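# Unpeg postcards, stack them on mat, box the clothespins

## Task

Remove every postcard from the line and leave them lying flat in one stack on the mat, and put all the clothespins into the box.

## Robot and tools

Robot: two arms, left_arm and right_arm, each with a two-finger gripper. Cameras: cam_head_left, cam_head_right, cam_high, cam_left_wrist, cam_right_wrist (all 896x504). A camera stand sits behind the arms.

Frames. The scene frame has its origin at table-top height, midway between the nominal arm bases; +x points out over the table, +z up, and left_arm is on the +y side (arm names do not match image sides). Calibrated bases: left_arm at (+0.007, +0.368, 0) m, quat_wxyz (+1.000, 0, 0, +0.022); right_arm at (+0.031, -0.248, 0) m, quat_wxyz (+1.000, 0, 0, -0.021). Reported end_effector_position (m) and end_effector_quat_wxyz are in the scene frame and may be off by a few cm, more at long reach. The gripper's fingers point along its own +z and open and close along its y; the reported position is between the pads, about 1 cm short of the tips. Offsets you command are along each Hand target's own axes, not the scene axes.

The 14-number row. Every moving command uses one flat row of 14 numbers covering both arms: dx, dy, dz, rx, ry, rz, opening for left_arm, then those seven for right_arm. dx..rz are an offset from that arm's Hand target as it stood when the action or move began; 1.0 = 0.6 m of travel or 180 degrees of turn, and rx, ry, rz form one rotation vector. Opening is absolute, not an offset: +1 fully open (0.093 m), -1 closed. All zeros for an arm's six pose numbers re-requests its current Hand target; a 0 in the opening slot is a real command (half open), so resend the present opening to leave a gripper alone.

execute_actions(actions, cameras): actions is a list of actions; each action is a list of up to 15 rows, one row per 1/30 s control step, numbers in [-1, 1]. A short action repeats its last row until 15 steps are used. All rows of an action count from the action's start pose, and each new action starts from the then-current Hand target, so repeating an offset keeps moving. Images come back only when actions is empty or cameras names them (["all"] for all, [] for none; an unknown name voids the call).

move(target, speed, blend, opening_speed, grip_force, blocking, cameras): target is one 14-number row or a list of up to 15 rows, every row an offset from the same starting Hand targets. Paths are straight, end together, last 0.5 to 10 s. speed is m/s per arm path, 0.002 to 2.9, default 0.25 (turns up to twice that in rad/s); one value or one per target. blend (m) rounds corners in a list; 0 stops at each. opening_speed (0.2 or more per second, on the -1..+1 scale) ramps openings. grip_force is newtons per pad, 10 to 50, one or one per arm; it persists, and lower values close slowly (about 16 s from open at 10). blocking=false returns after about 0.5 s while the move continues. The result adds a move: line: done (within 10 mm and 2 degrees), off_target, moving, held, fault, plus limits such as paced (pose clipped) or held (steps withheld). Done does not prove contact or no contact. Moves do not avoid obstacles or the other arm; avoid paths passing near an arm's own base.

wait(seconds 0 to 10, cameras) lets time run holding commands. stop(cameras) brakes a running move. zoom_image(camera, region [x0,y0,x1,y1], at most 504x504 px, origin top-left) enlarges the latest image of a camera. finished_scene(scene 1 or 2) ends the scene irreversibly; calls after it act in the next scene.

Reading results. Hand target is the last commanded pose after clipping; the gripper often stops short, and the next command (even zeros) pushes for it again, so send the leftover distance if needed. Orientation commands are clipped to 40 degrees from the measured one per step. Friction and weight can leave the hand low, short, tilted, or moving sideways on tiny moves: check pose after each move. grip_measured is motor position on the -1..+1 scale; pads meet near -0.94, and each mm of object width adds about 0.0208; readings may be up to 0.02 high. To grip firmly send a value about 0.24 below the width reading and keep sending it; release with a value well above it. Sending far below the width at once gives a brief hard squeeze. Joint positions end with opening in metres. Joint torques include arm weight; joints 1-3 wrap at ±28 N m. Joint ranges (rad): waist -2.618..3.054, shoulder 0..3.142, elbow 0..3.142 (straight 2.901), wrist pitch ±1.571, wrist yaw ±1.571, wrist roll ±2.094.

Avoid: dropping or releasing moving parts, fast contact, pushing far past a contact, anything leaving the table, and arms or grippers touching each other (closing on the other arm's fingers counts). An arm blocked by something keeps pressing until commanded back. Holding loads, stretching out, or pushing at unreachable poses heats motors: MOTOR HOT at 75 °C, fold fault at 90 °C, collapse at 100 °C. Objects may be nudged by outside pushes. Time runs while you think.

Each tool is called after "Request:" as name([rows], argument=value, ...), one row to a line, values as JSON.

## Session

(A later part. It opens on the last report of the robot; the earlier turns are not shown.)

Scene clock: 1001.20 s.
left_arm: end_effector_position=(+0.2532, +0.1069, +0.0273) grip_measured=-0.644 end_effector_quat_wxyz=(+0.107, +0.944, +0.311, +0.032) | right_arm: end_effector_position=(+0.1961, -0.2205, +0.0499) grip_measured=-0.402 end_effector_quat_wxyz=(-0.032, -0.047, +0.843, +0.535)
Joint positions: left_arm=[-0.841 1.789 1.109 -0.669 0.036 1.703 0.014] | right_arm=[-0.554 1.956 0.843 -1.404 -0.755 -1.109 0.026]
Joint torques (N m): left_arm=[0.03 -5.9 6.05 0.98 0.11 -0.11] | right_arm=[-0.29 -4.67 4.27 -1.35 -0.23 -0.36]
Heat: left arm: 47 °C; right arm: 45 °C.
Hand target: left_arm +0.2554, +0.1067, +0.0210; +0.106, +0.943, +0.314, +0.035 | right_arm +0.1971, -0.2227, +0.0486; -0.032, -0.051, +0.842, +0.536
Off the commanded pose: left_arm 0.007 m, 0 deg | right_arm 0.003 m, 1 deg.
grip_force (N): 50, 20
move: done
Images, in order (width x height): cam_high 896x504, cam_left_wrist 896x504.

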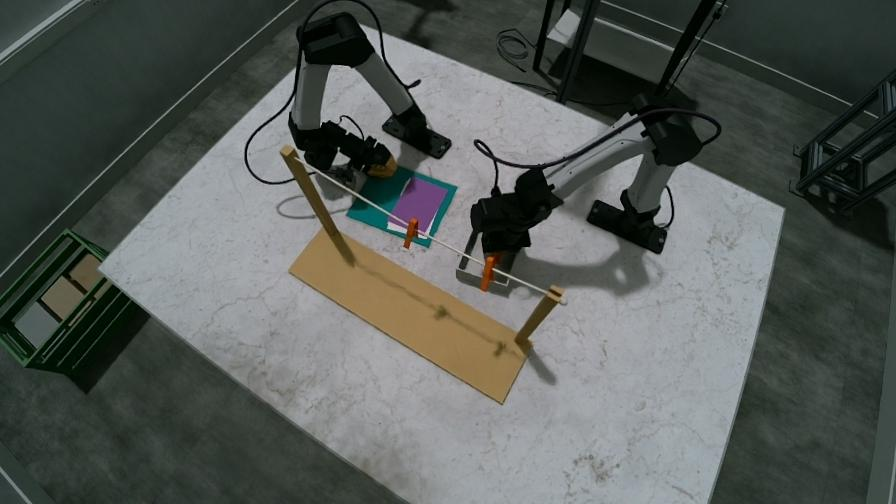

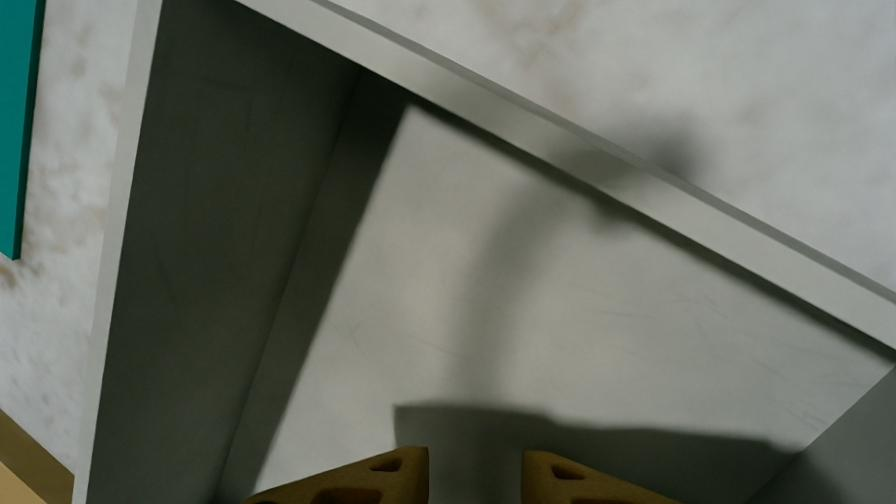

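Request:
move([
  [0,-0.003,0.011,0,0,0,-1,0,0,0,0,0,0,-0.4],
  [0,-0.003,0.011,0,0,0,-0.2,0,0,0,0,0,0,-0.4],
], speed=0.03, opening_speed=0.3, cameras=["cam_left_wrist","cam_high"])

Request:
zoom_image(camera="cam_high", region=[440, 190, 560, 310])

Scene clock: 1008.03 s.
left_arm: end_effector_position=(+0.2538, +0.1064, +0.0207) grip_measured=-0.202 end_effector_quat_wxyz=(+0.109, +0.943, +0.311, +0.033) | right_arm: end_effector_position=(+0.1961, -0.2205, +0.0499) grip_measured=-0.402 end_effector_quat_wxyz=(-0.032, -0.047, +0.843, +0.535)
Joint positions: left_arm=[-0.841 1.8 1.093 -0.638 0.035 1.703 0.035] | right_arm=[-0.554 1.956 0.843 -1.404 -0.755 -1.109 0.026]
Joint torques (N m): left_arm=[0.02 -5.93 6.02 0.95 0.12 -0.11] | right_arm=[-0.34 -4.7 4.3 -1.34 -0.24 -0.36]
Heat: left arm: 46 °C; right arm: 45 °C.
Hand target: left_arm +0.2551, +0.1070, +0.0141; +0.105, +0.943, +0.314, +0.035 | right_arm +0.1971, -0.2227, +0.0486; -0.032, -0.051, +0.842, +0.536
Off the commanded pose: left_arm 0.007 m, 1 deg | right_arm 0.003 m, 1 deg.
grip_force (N): 50, 20
move: done
Images, in order (width x height): cam_high 896x504, cam_left_wrist 896x504.

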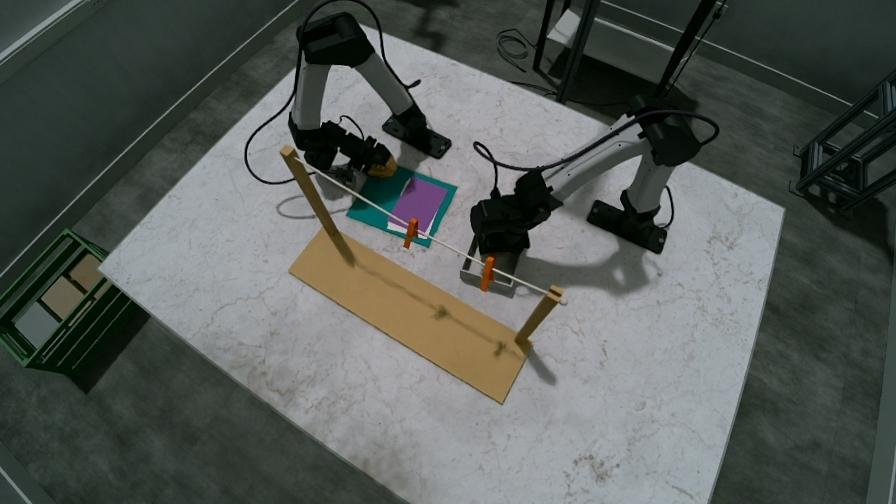

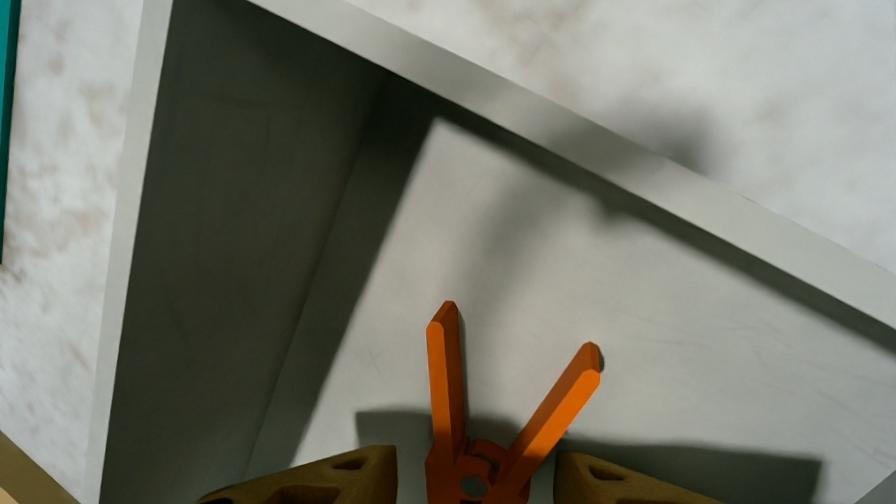

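Scaled by 4.200 from the camera's 896x504 image, which has a finer 1280x720 frame.

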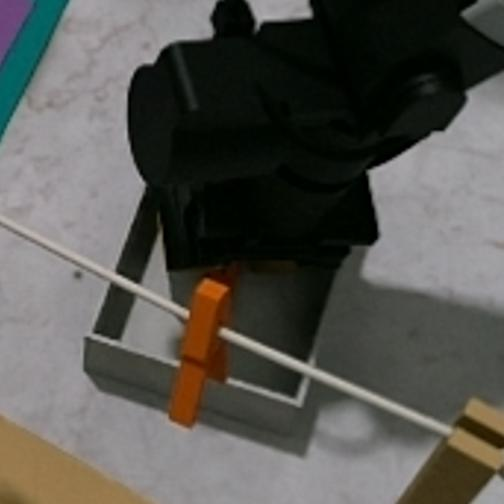

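Request:
move([
  [0,0.0614,-0.2698,0,0,0,-0.2,0,0,0,0,0,0,-0.4],
  [0.053,0.1588,-0.4528,-0.425,0,0,1,0,0,0,0,0,0,-0.4],
], speed=[0.12,0.2], blend=0.02, cameras=["all"])

Request:
zoom_image(camera="cam_high", region=[380, 190, 560, 310])

Scene clock: 1019.43 s.
left_arm: end_effector_position=(+0.3007, +0.1020, +0.3032) grip_measured=+1.000 end_effector_quat_wxyz=(+0.661, +0.676, +0.226, +0.232) | right_arm: end_effector_position=(+0.1961, -0.2205, +0.0499) grip_measured=-0.402 end_effector_quat_wxyz=(-0.032, -0.047, +0.843, +0.535)
Joint positions: left_arm=[-0.653 1.141 0.717 0.405 0.3 1.591 0.093] | right_arm=[-0.554 1.956 0.843 -1.404 -0.755 -1.109 0.026]
Joint torques (N m): left_arm=[0.28 -2.26 7.56 2.34 0.34 -0.28] | right_arm=[-0.29 -4.7 4.29 -1.35 -0.24 -0.37]
Heat: left arm: 46 °C; right arm: 45 °C.
Hand target: left_arm +0.3006, +0.0998, +0.3000; +0.666, +0.675, +0.225, +0.222 | right_arm +0.1971, -0.2227, +0.0486; -0.032, -0.051, +0.842, +0.536
Off the commanded pose: left_arm 0.004 m, 1 deg | right_arm 0.003 m, 1 deg.
grip_force (N): 50, 20
move: done

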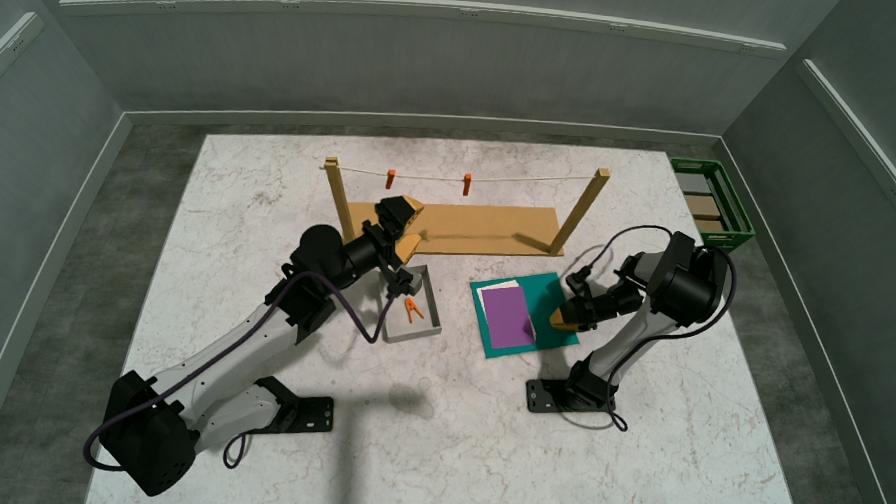

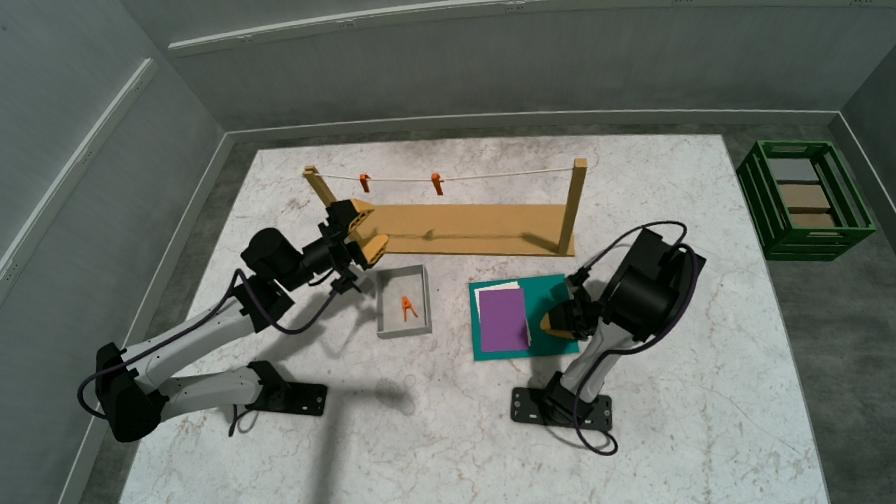

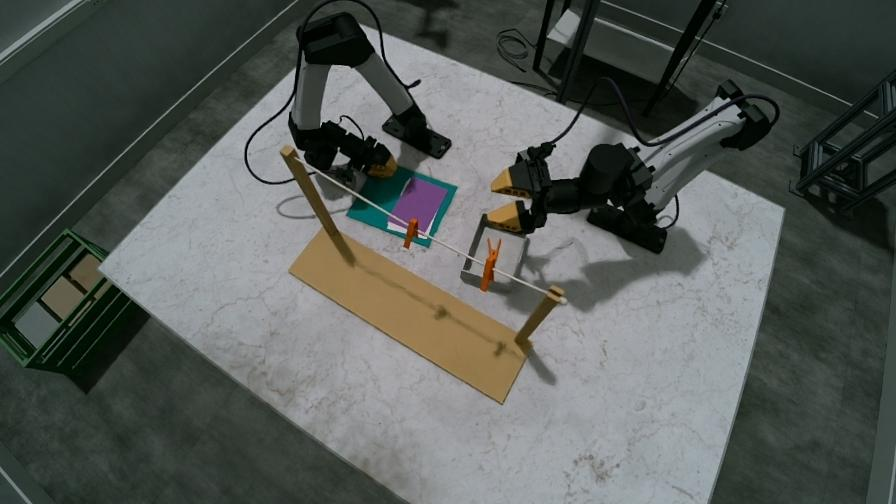

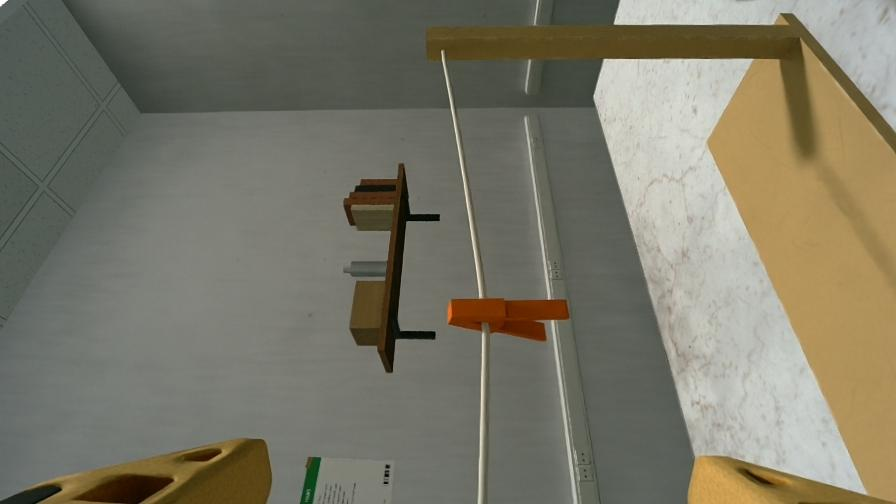

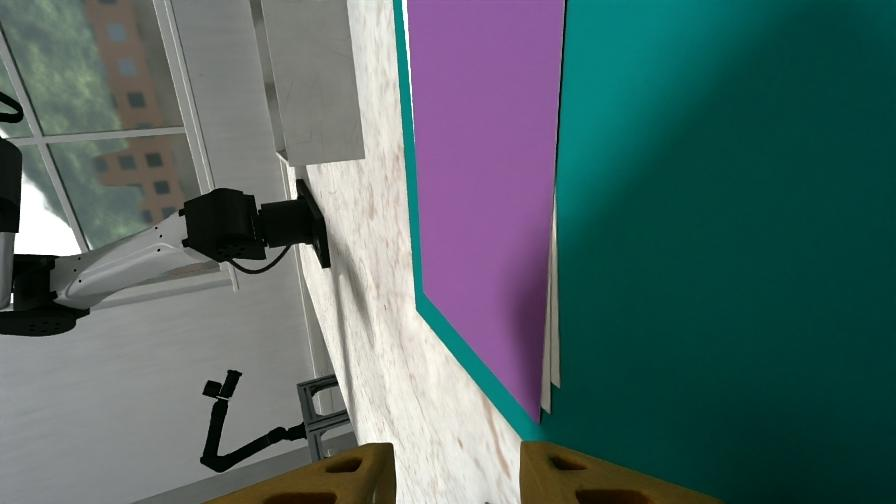

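Scaled by 2.800 from the camera's 896x504 image, which has a finer 1280x720 frame.

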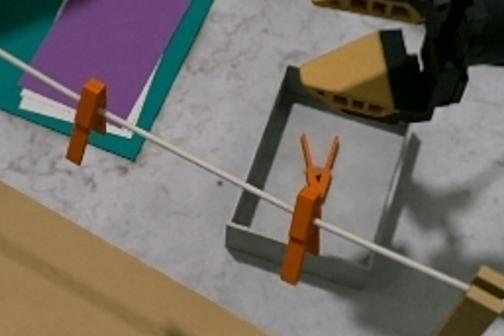

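Request:
move([
  [0.06,-0.03,-0.2,0.1,0,0,0,0.002,0.0837,-0.0573,0,0,0,-0.4],
  [0.1667,-0.14,-0.5,0.425,0,0,0,-0.1447,0.4127,-0.1012,0.0517,-0.2576,-0.4292,-0.4],
], speed=0.2, blend=0.02, cameras=["all"])

Scene clock: 1046.73 s.
left_arm: end_effector_position=(+0.2008, +0.3995, +0.2162) grip_measured=+0.002 end_effector_quat_wxyz=(-0.041, +0.853, +0.508, +0.111) | right_arm: end_effector_position=(+0.2783, -0.1659, +0.3010) grip_measured=-0.402 end_effector_quat_wxyz=(+0.576, -0.392, +0.611, +0.375)
Joint positions: left_arm=[-0.038 1.197 1.338 -1.56 -0.183 2.088 0.045] | right_arm=[-0.338 1.084 0.932 -0.769 -1.502 -0.913 0.026]
Joint torques (N m): left_arm=[-0.59 -1.43 8.38 0.42 -0.07 0.08] | right_arm=[0.55 -3.4 7.08 1.08 -0.46 -0.11]
Heat: left arm: 46 °C; right arm: 45 °C.
Hand target: left_arm +0.2002, +0.4007, +0.2200; +0.106, +0.943, +0.314, +0.035 | right_arm +0.2770, -0.1631, +0.2990; +0.613, -0.354, +0.612, +0.354
Off the commanded pose: left_arm 0.004 m, 31 deg | right_arm 0.004 m, 7 deg.
joint sent to its limit (left arm) — joint 6 (wrist roll), upper limit. The joint targets are off in orientation, not in position.
grip_force (N): 50, 20
move: off_target (left_arm, right_arm)

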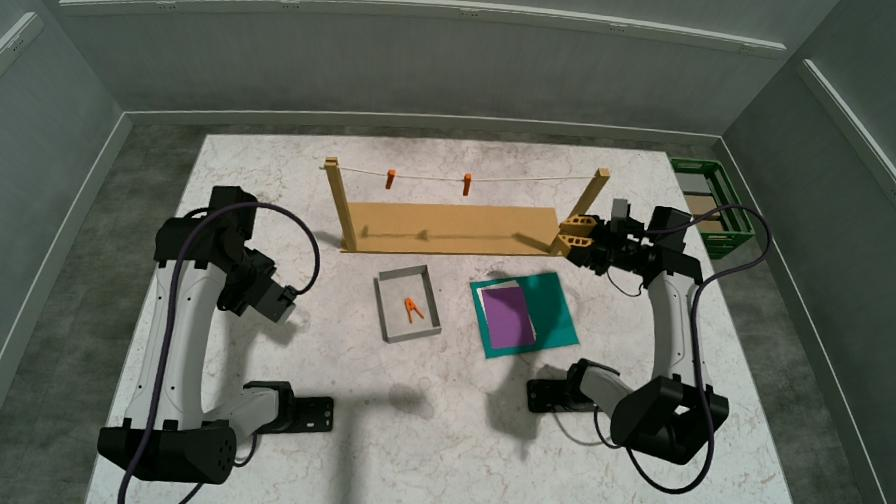

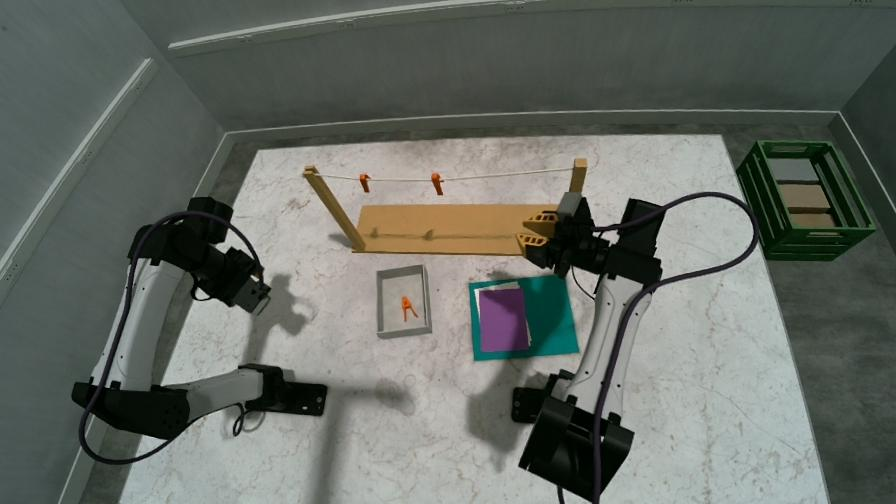

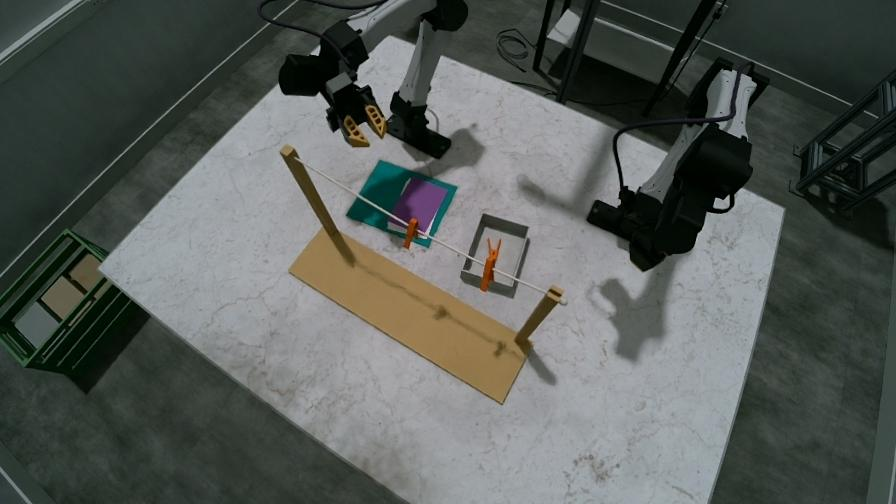

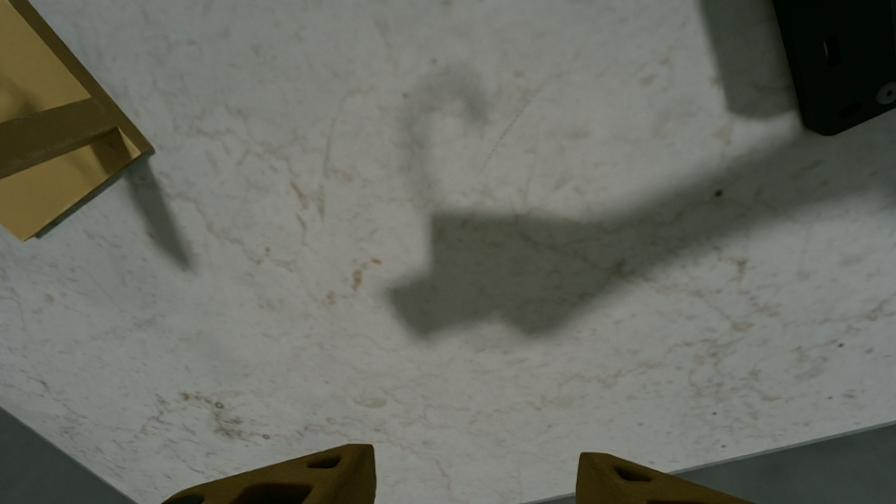

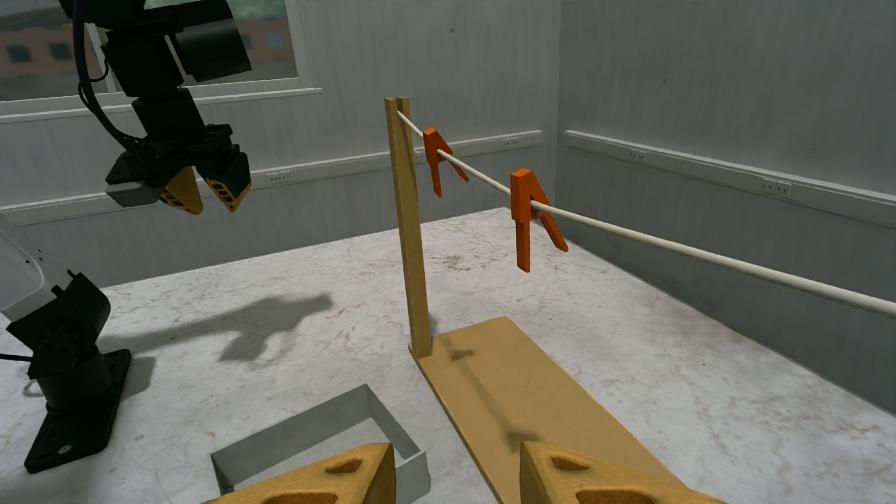

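Request:
move([
  [0,0,0,0,0,0,0,-0.0517,-0.1027,0.092,0,0,-0.5,-0.4],
  [0,0,0,0,0,0,0,-0.0517,-0.1027,0.092,0,0,-0.5,1],
], speed=0.15, grip_force=[50,50], cameras=["all"])

Scene clock: 1068.33 s.
left_arm: end_effector_position=(+0.2008, +0.3995, +0.2162) grip_measured=+0.002 end_effector_quat_wxyz=(-0.041, +0.853, +0.508, +0.111) | right_arm: end_effector_position=(+0.3550, -0.1475, +0.3279) grip_measured=+1.000 end_effector_quat_wxyz=(+0.684, -0.682, +0.188, -0.180)
Joint positions: left_arm=[-0.038 1.197 1.338 -1.56 -0.183 2.088 0.045] | right_arm=[-0.145 1.18 0.823 0.356 -1.232 -1.561 0.093]
Joint torques (N m): left_arm=[-0.59 -1.44 8.38 0.43 -0.08 0.08] | right_arm=[0.58 -2.43 9.83 1.49 -0.02 -0.15]
Heat: left arm: 48 °C; right arm: 48 °C.
Hand target: left_arm +0.2002, +0.3999, +0.2199; -0.048, +0.858, +0.499, +0.110 (not the last commanded pose) | right_arm +0.3579, -0.1460, +0.3300; +0.684, -0.683, +0.183, -0.183
Off the commanded pose: left_arm 0.004 m, 31 deg | right_arm 0.004 m, 1 deg.
move: off_target (left_arm)

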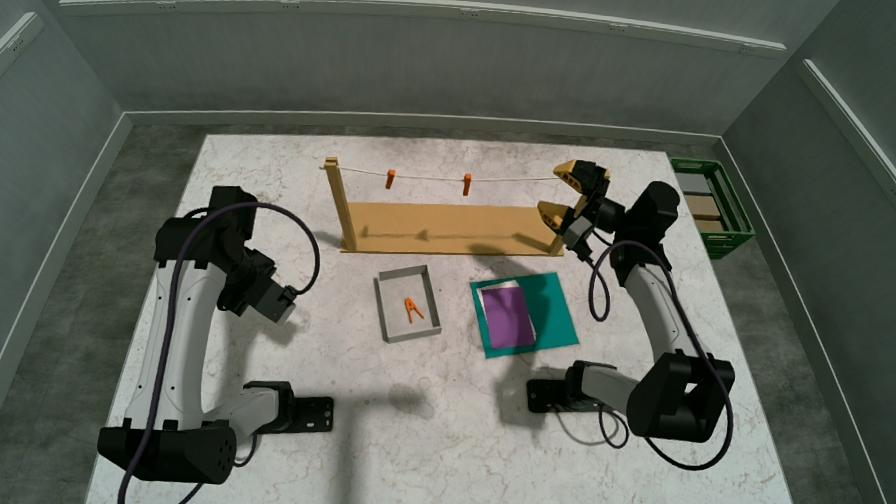

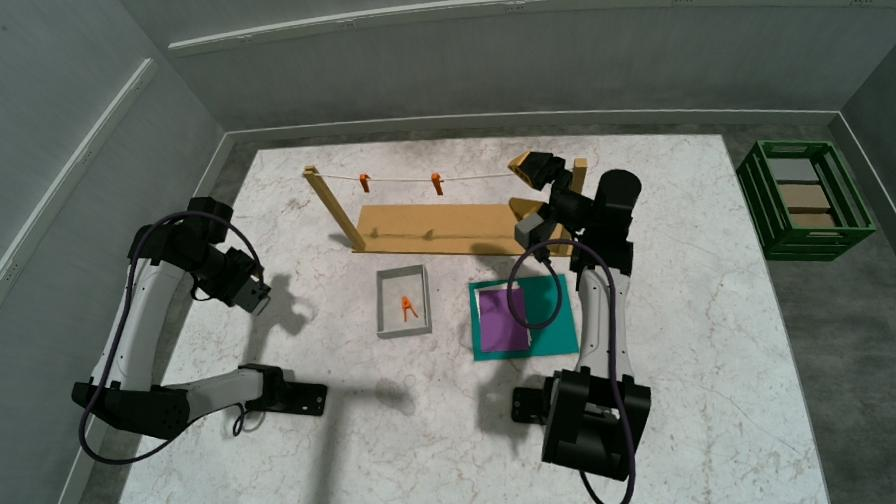

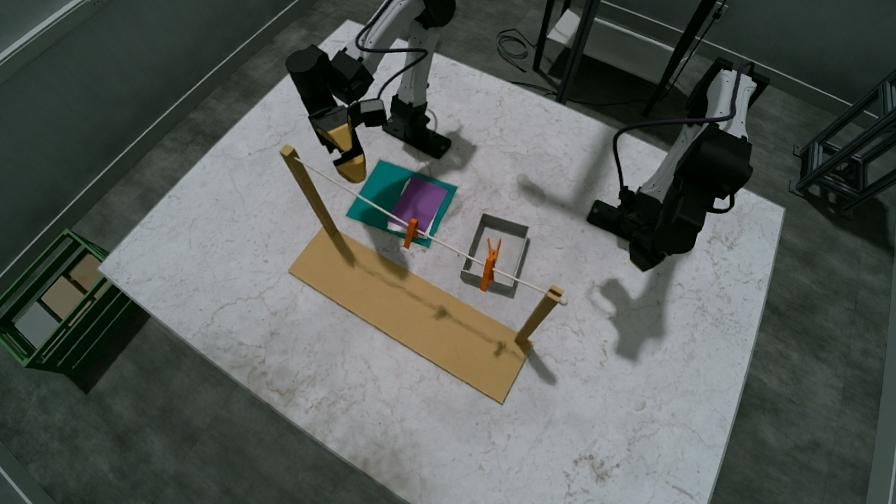

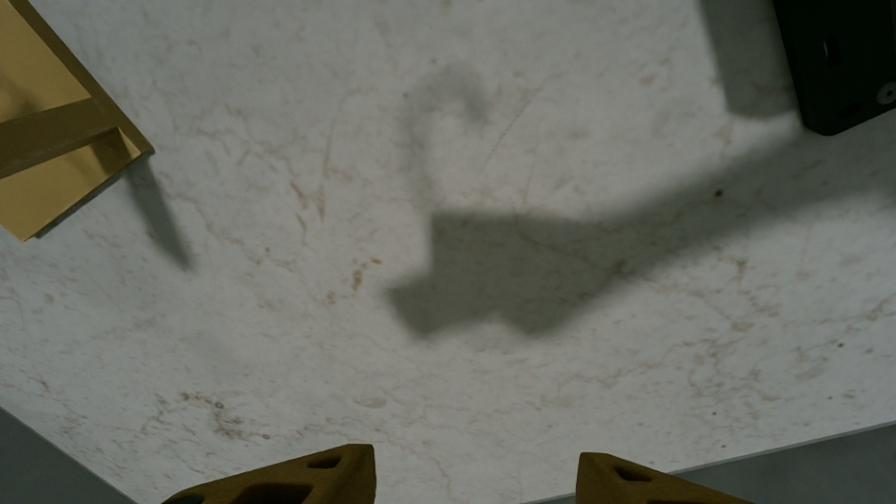

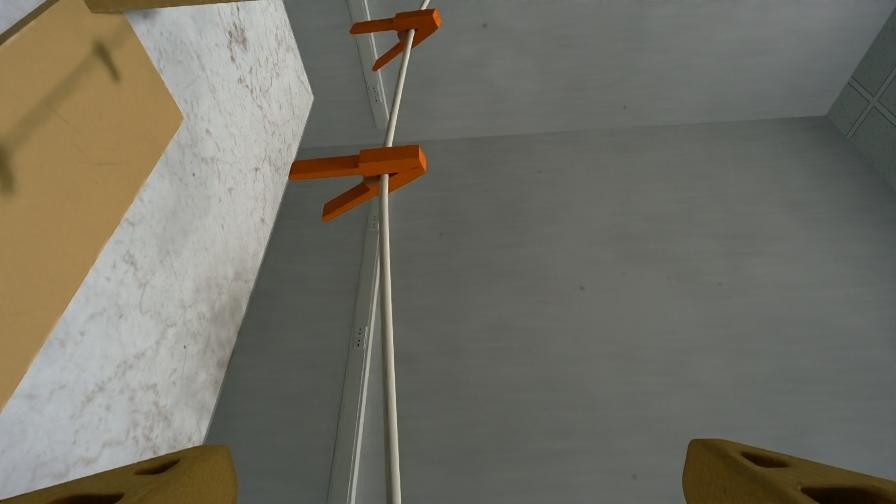

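Request:
move([
  [0,0,0,0,0,0,0,0.0187,0.005,0.06,0,0,0,1],
  [0,0,0,0,0,0,0,0.0187,0.005,0.2617,0,0,0,1],
], speed=0.1, blend=0.01, cameras=["cam_high","cam_right_wrist","cam_head_left"])

Request:
zoom_image(camera="cam_high", region=[340, 170, 480, 270])

Scene clock: 1078.27 s.
left_arm: end_effector_position=(+0.2008, +0.3995, +0.2162) grip_measured=+0.002 end_effector_quat_wxyz=(-0.041, +0.853, +0.508, +0.111) | right_arm: end_effector_position=(+0.4399, -0.0176, +0.3236) grip_measured=+1.000 end_effector_quat_wxyz=(+0.683, -0.684, +0.186, -0.175)
Joint positions: left_arm=[-0.038 1.197 1.338 -1.56 -0.183 2.088 0.045] | right_arm=[0.294 1.555 1.106 0.44 -0.803 -1.563 0.093]
Joint torques (N m): left_arm=[-0.62 -1.42 8.38 0.43 -0.09 0.07] | right_arm=[0.28 -5.52 11.23 1.77 0.02 -0.17]
Heat: left arm: 49 °C; right arm: 51 °C.
Hand target: left_arm +0.2002, +0.3999, +0.2199; -0.048, +0.858, +0.499, +0.110 | right_arm +0.4460, -0.0155, +0.3272; +0.684, -0.683, +0.183, -0.183
Off the commanded pose: left_arm 0.004 m, 1 deg | right_arm 0.007 m, 1 deg.
move: done
Images, in order (width x height): cam_head_left 896x504, cam_high 896x504, cam_right_wrist 896x504.

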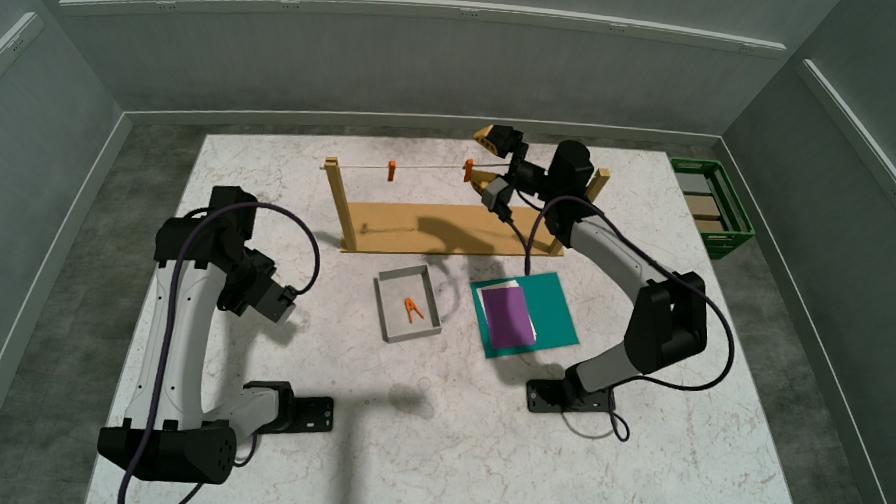

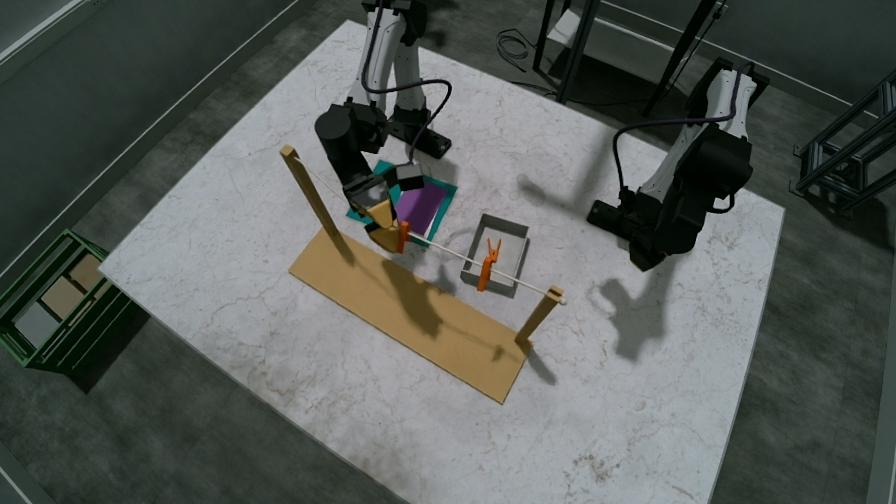

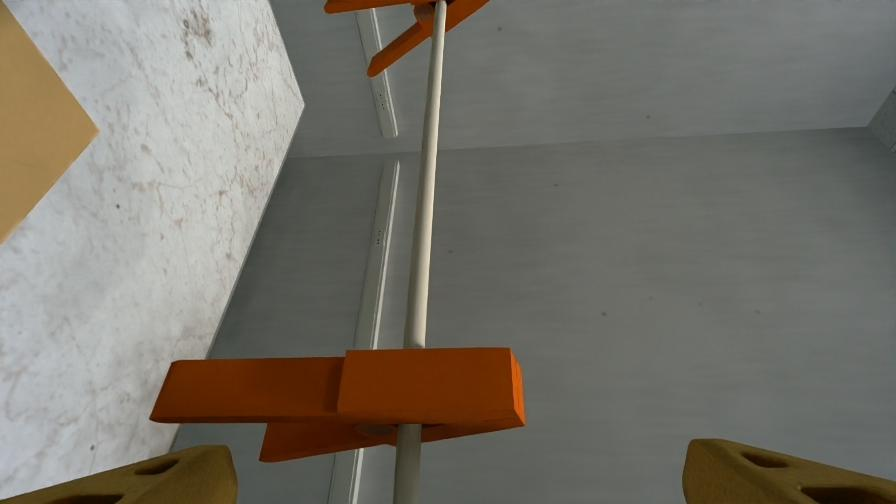

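Scaled by 3.600 from the camera's 896x504 image, which has a finer 1280x720 frame.

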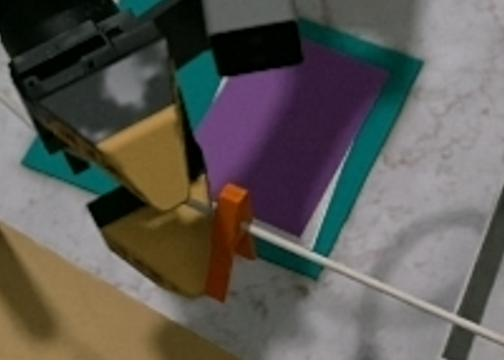

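Request:
move(target=[0,0,0,0,0,0,0,-0.055,0,0,0,0,0,1], speed=0.06, cameras=["cam_high","cam_right_wrist","cam_head_left"])

Request:
zoom_image(camera="cam_high", region=[340, 170, 480, 270])

Scene clock: 1085.70 s.
left_arm: end_effector_position=(+0.2008, +0.3995, +0.2162) grip_measured=+0.002 end_effector_quat_wxyz=(-0.041, +0.853, +0.508, +0.111) | right_arm: end_effector_position=(+0.4239, +0.0010, +0.3217) grip_measured=+1.000 end_effector_quat_wxyz=(+0.681, -0.684, +0.189, -0.177)
Joint positions: left_arm=[-0.038 1.197 1.338 -1.56 -0.183 2.088 0.045] | right_arm=[0.364 1.514 1.062 0.441 -0.725 -1.563 0.093]
Joint torques (N m): left_arm=[-0.61 -1.43 8.4 0.44 -0.08 0.08] | right_arm=[0.46 -9.17 7.83 1.76 -0.01 -0.15]
Heat: left arm: 49 °C; right arm: 51 °C.
Hand target: left_arm +0.2002, +0.3999, +0.2199; -0.048, +0.858, +0.499, +0.110 | right_arm +0.4174, +0.0009, +0.3273; +0.684, -0.683, +0.182, -0.183
Off the commanded pose: left_arm 0.004 m, 1 deg | right_arm 0.009 m, 1 deg.
move: done
Images, in order (width x height): cam_head_left 896x504, cam_high 896x504, cam_right_wrist 896x504.

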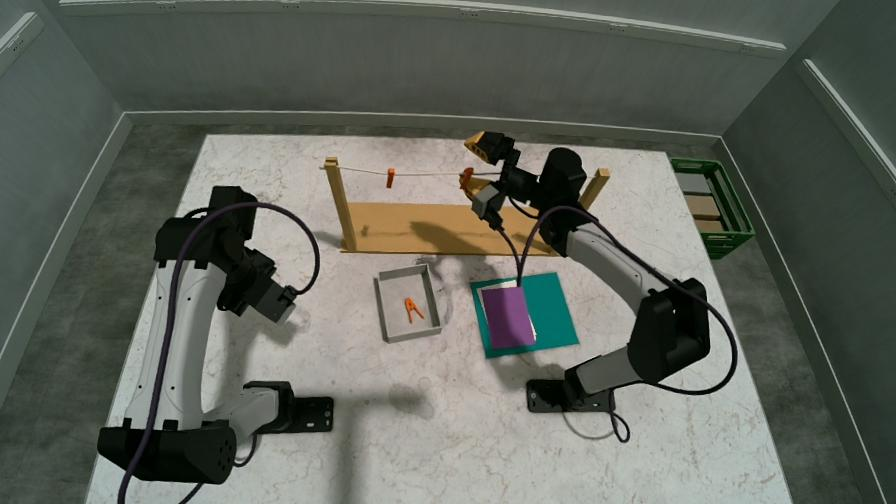

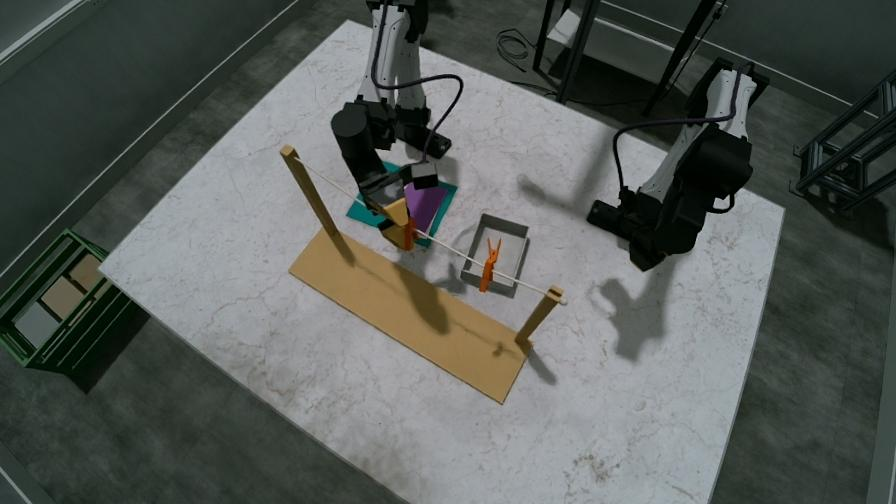

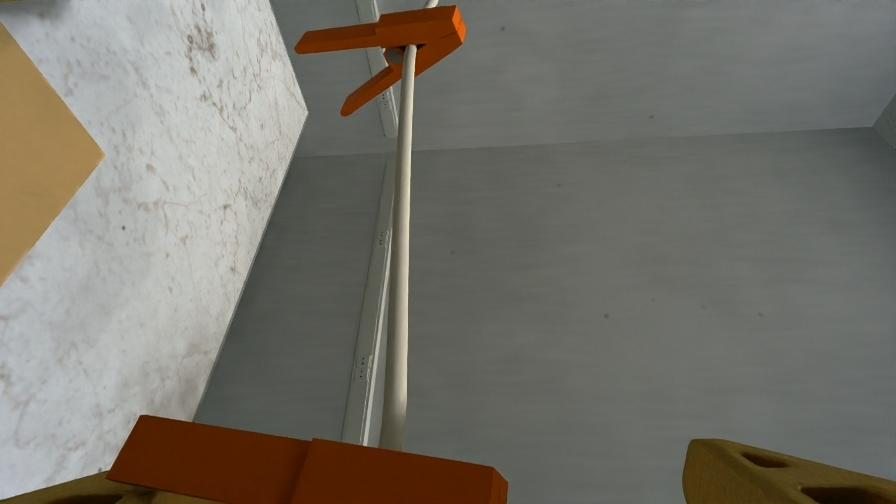

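Scaled by 3.600 from the camera's 896x504 image, which has a finer 1280x720 frame.

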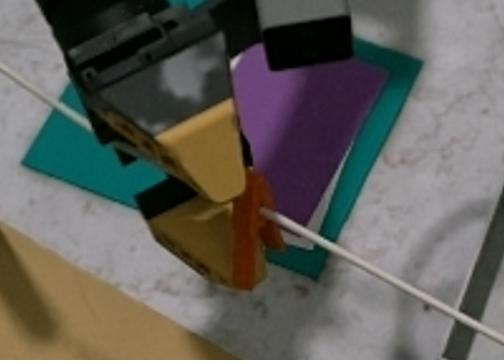

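Request:
execute_actions(actions=[], cameras=["cam_high","cam_right_wrist","cam_head_left"])

Request:
zoom_image(camera="cam_high", region=[340, 160, 500, 270])

Scene clock: 1098.40 s.
left_arm: end_effector_position=(+0.2008, +0.3995, +0.2162) grip_measured=+0.002 end_effector_quat_wxyz=(-0.041, +0.853, +0.508, +0.111) | right_arm: end_effector_position=(+0.4239, +0.0010, +0.3217) grip_measured=+1.000 end_effector_quat_wxyz=(+0.681, -0.684, +0.189, -0.177)
Joint positions: left_arm=[-0.038 1.197 1.338 -1.56 -0.183 2.088 0.045] | right_arm=[0.364 1.514 1.062 0.441 -0.725 -1.563 0.093]
Joint velocities: within noise
Joint torques (N m): left_arm=[-0.61 -1.46 8.34 0.43 -0.08 0.08] | right_arm=[0.47 -9.14 7.82 1.77 -0.01 -0.16]
Heat: left arm: 49 °C; right arm: 51 °C.
Hand target: left_arm +0.2002, +0.3999, +0.2199; -0.048, +0.858, +0.499, +0.110 | right_arm +0.4174, +0.0009, +0.3273; +0.684, -0.683, +0.182, -0.183
Tool commands: left_gripper/opening=+0.0 right_gripper/opening=+1.0
Off the commanded pose: left_arm 0.004 m, 1 deg | right_arm 0.009 m, 1 deg.
Images, in order (width x height): cam_head_left 896x504, cam_high 896x504, cam_right_wrist 896x504.

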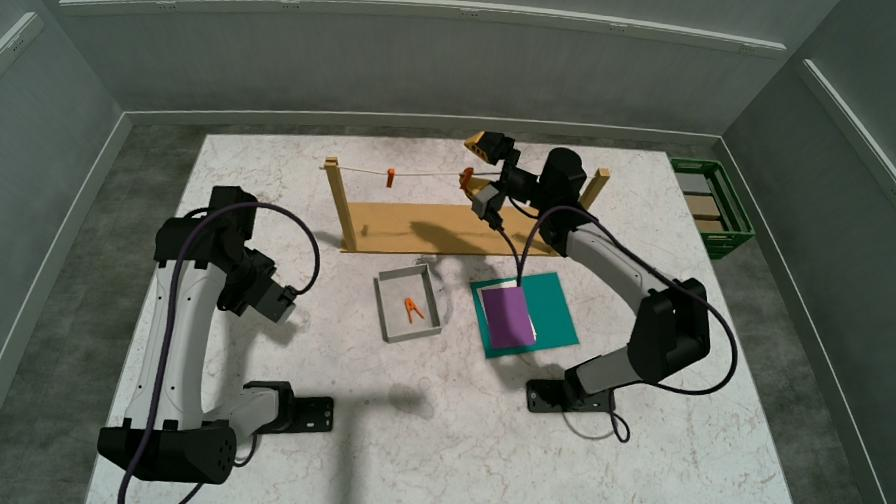

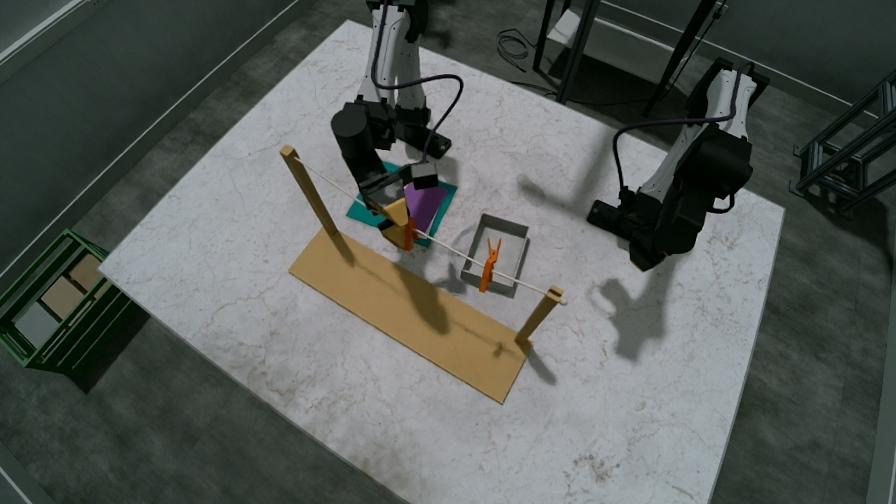

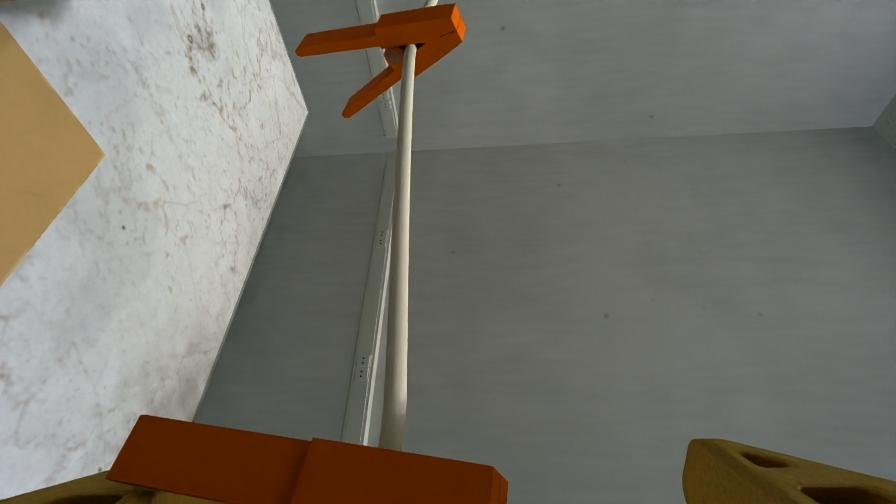

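Scaled by 3.150 from the camera's 896x504 image, which has a finer 1280x720 frame.

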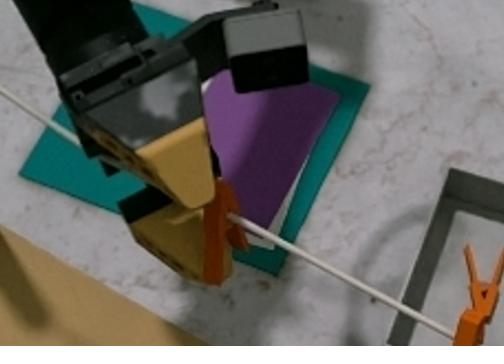

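Request:
move(target=[0,0,0,0,0,0,0,-0.04,0,0,0,0,0,1], speed=0.06, cameras=["cam_high","cam_right_wrist"])

Request:
zoom_image(camera="cam_high", region=[340, 160, 500, 270])

Scene clock: 1104.20 s.
left_arm: end_effector_position=(+0.2008, +0.3995, +0.2162) grip_measured=+0.002 end_effector_quat_wxyz=(-0.041, +0.853, +0.508, +0.111) | right_arm: end_effector_position=(+0.4034, +0.0128, +0.3242) grip_measured=+1.000 end_effector_quat_wxyz=(+0.683, -0.683, +0.187, -0.181)
Joint positions: left_arm=[-0.038 1.197 1.338 -1.56 -0.183 2.088 0.045] | right_arm=[0.422 1.454 1.01 0.441 -0.665 -1.564 0.093]
Joint torques (N m): left_arm=[-0.59 -1.44 8.39 0.43 -0.08 0.08] | right_arm=[0.55 -8.5 7.8 1.72 -0.02 -0.16]
Heat: left arm: 49 °C; right arm: 51 °C.
Hand target: left_arm +0.2002, +0.3999, +0.2199; -0.048, +0.858, +0.499, +0.110 | right_arm +0.3966, +0.0129, +0.3271; +0.684, -0.683, +0.183, -0.183
Off the commanded pose: left_arm 0.004 m, 1 deg | right_arm 0.007 m, 1 deg.
move: done
Images, in order (width x height): cam_high 896x504, cam_right_wrist 896x504.

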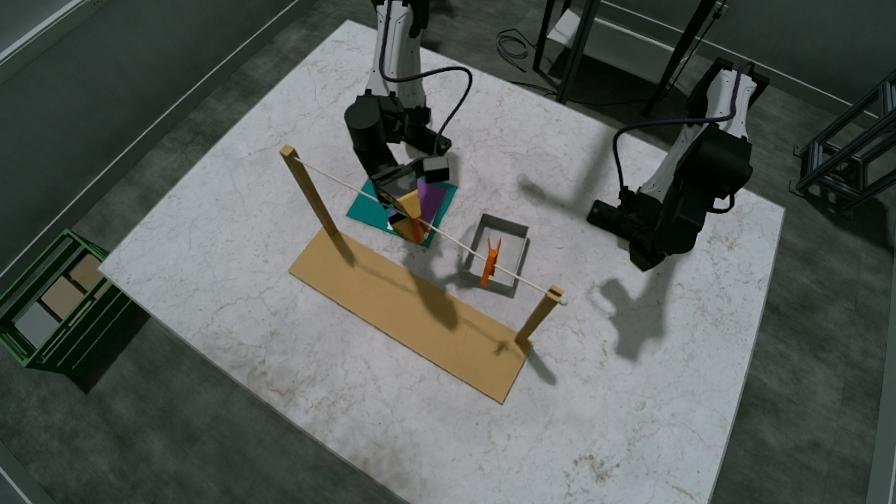

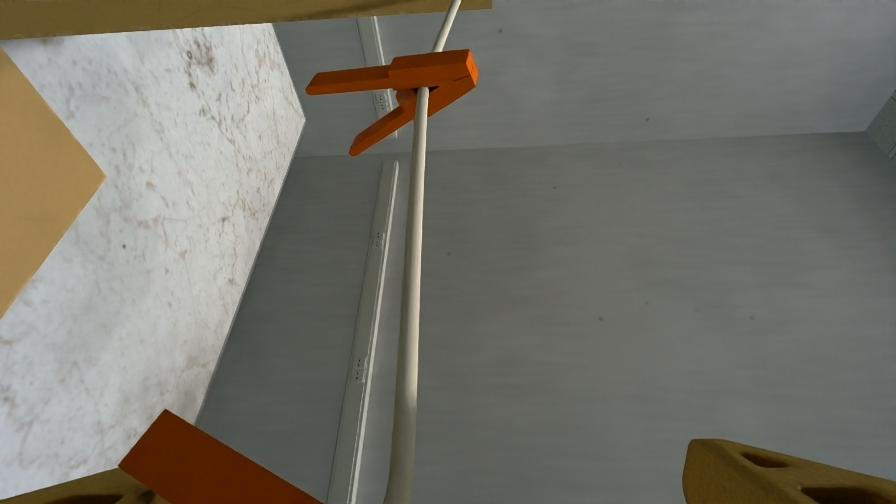

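Scaled by 3.150 from the camera's 896x504 image, which has a finer 1280x720 frame.

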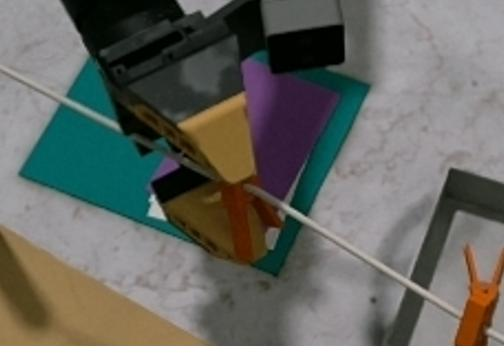

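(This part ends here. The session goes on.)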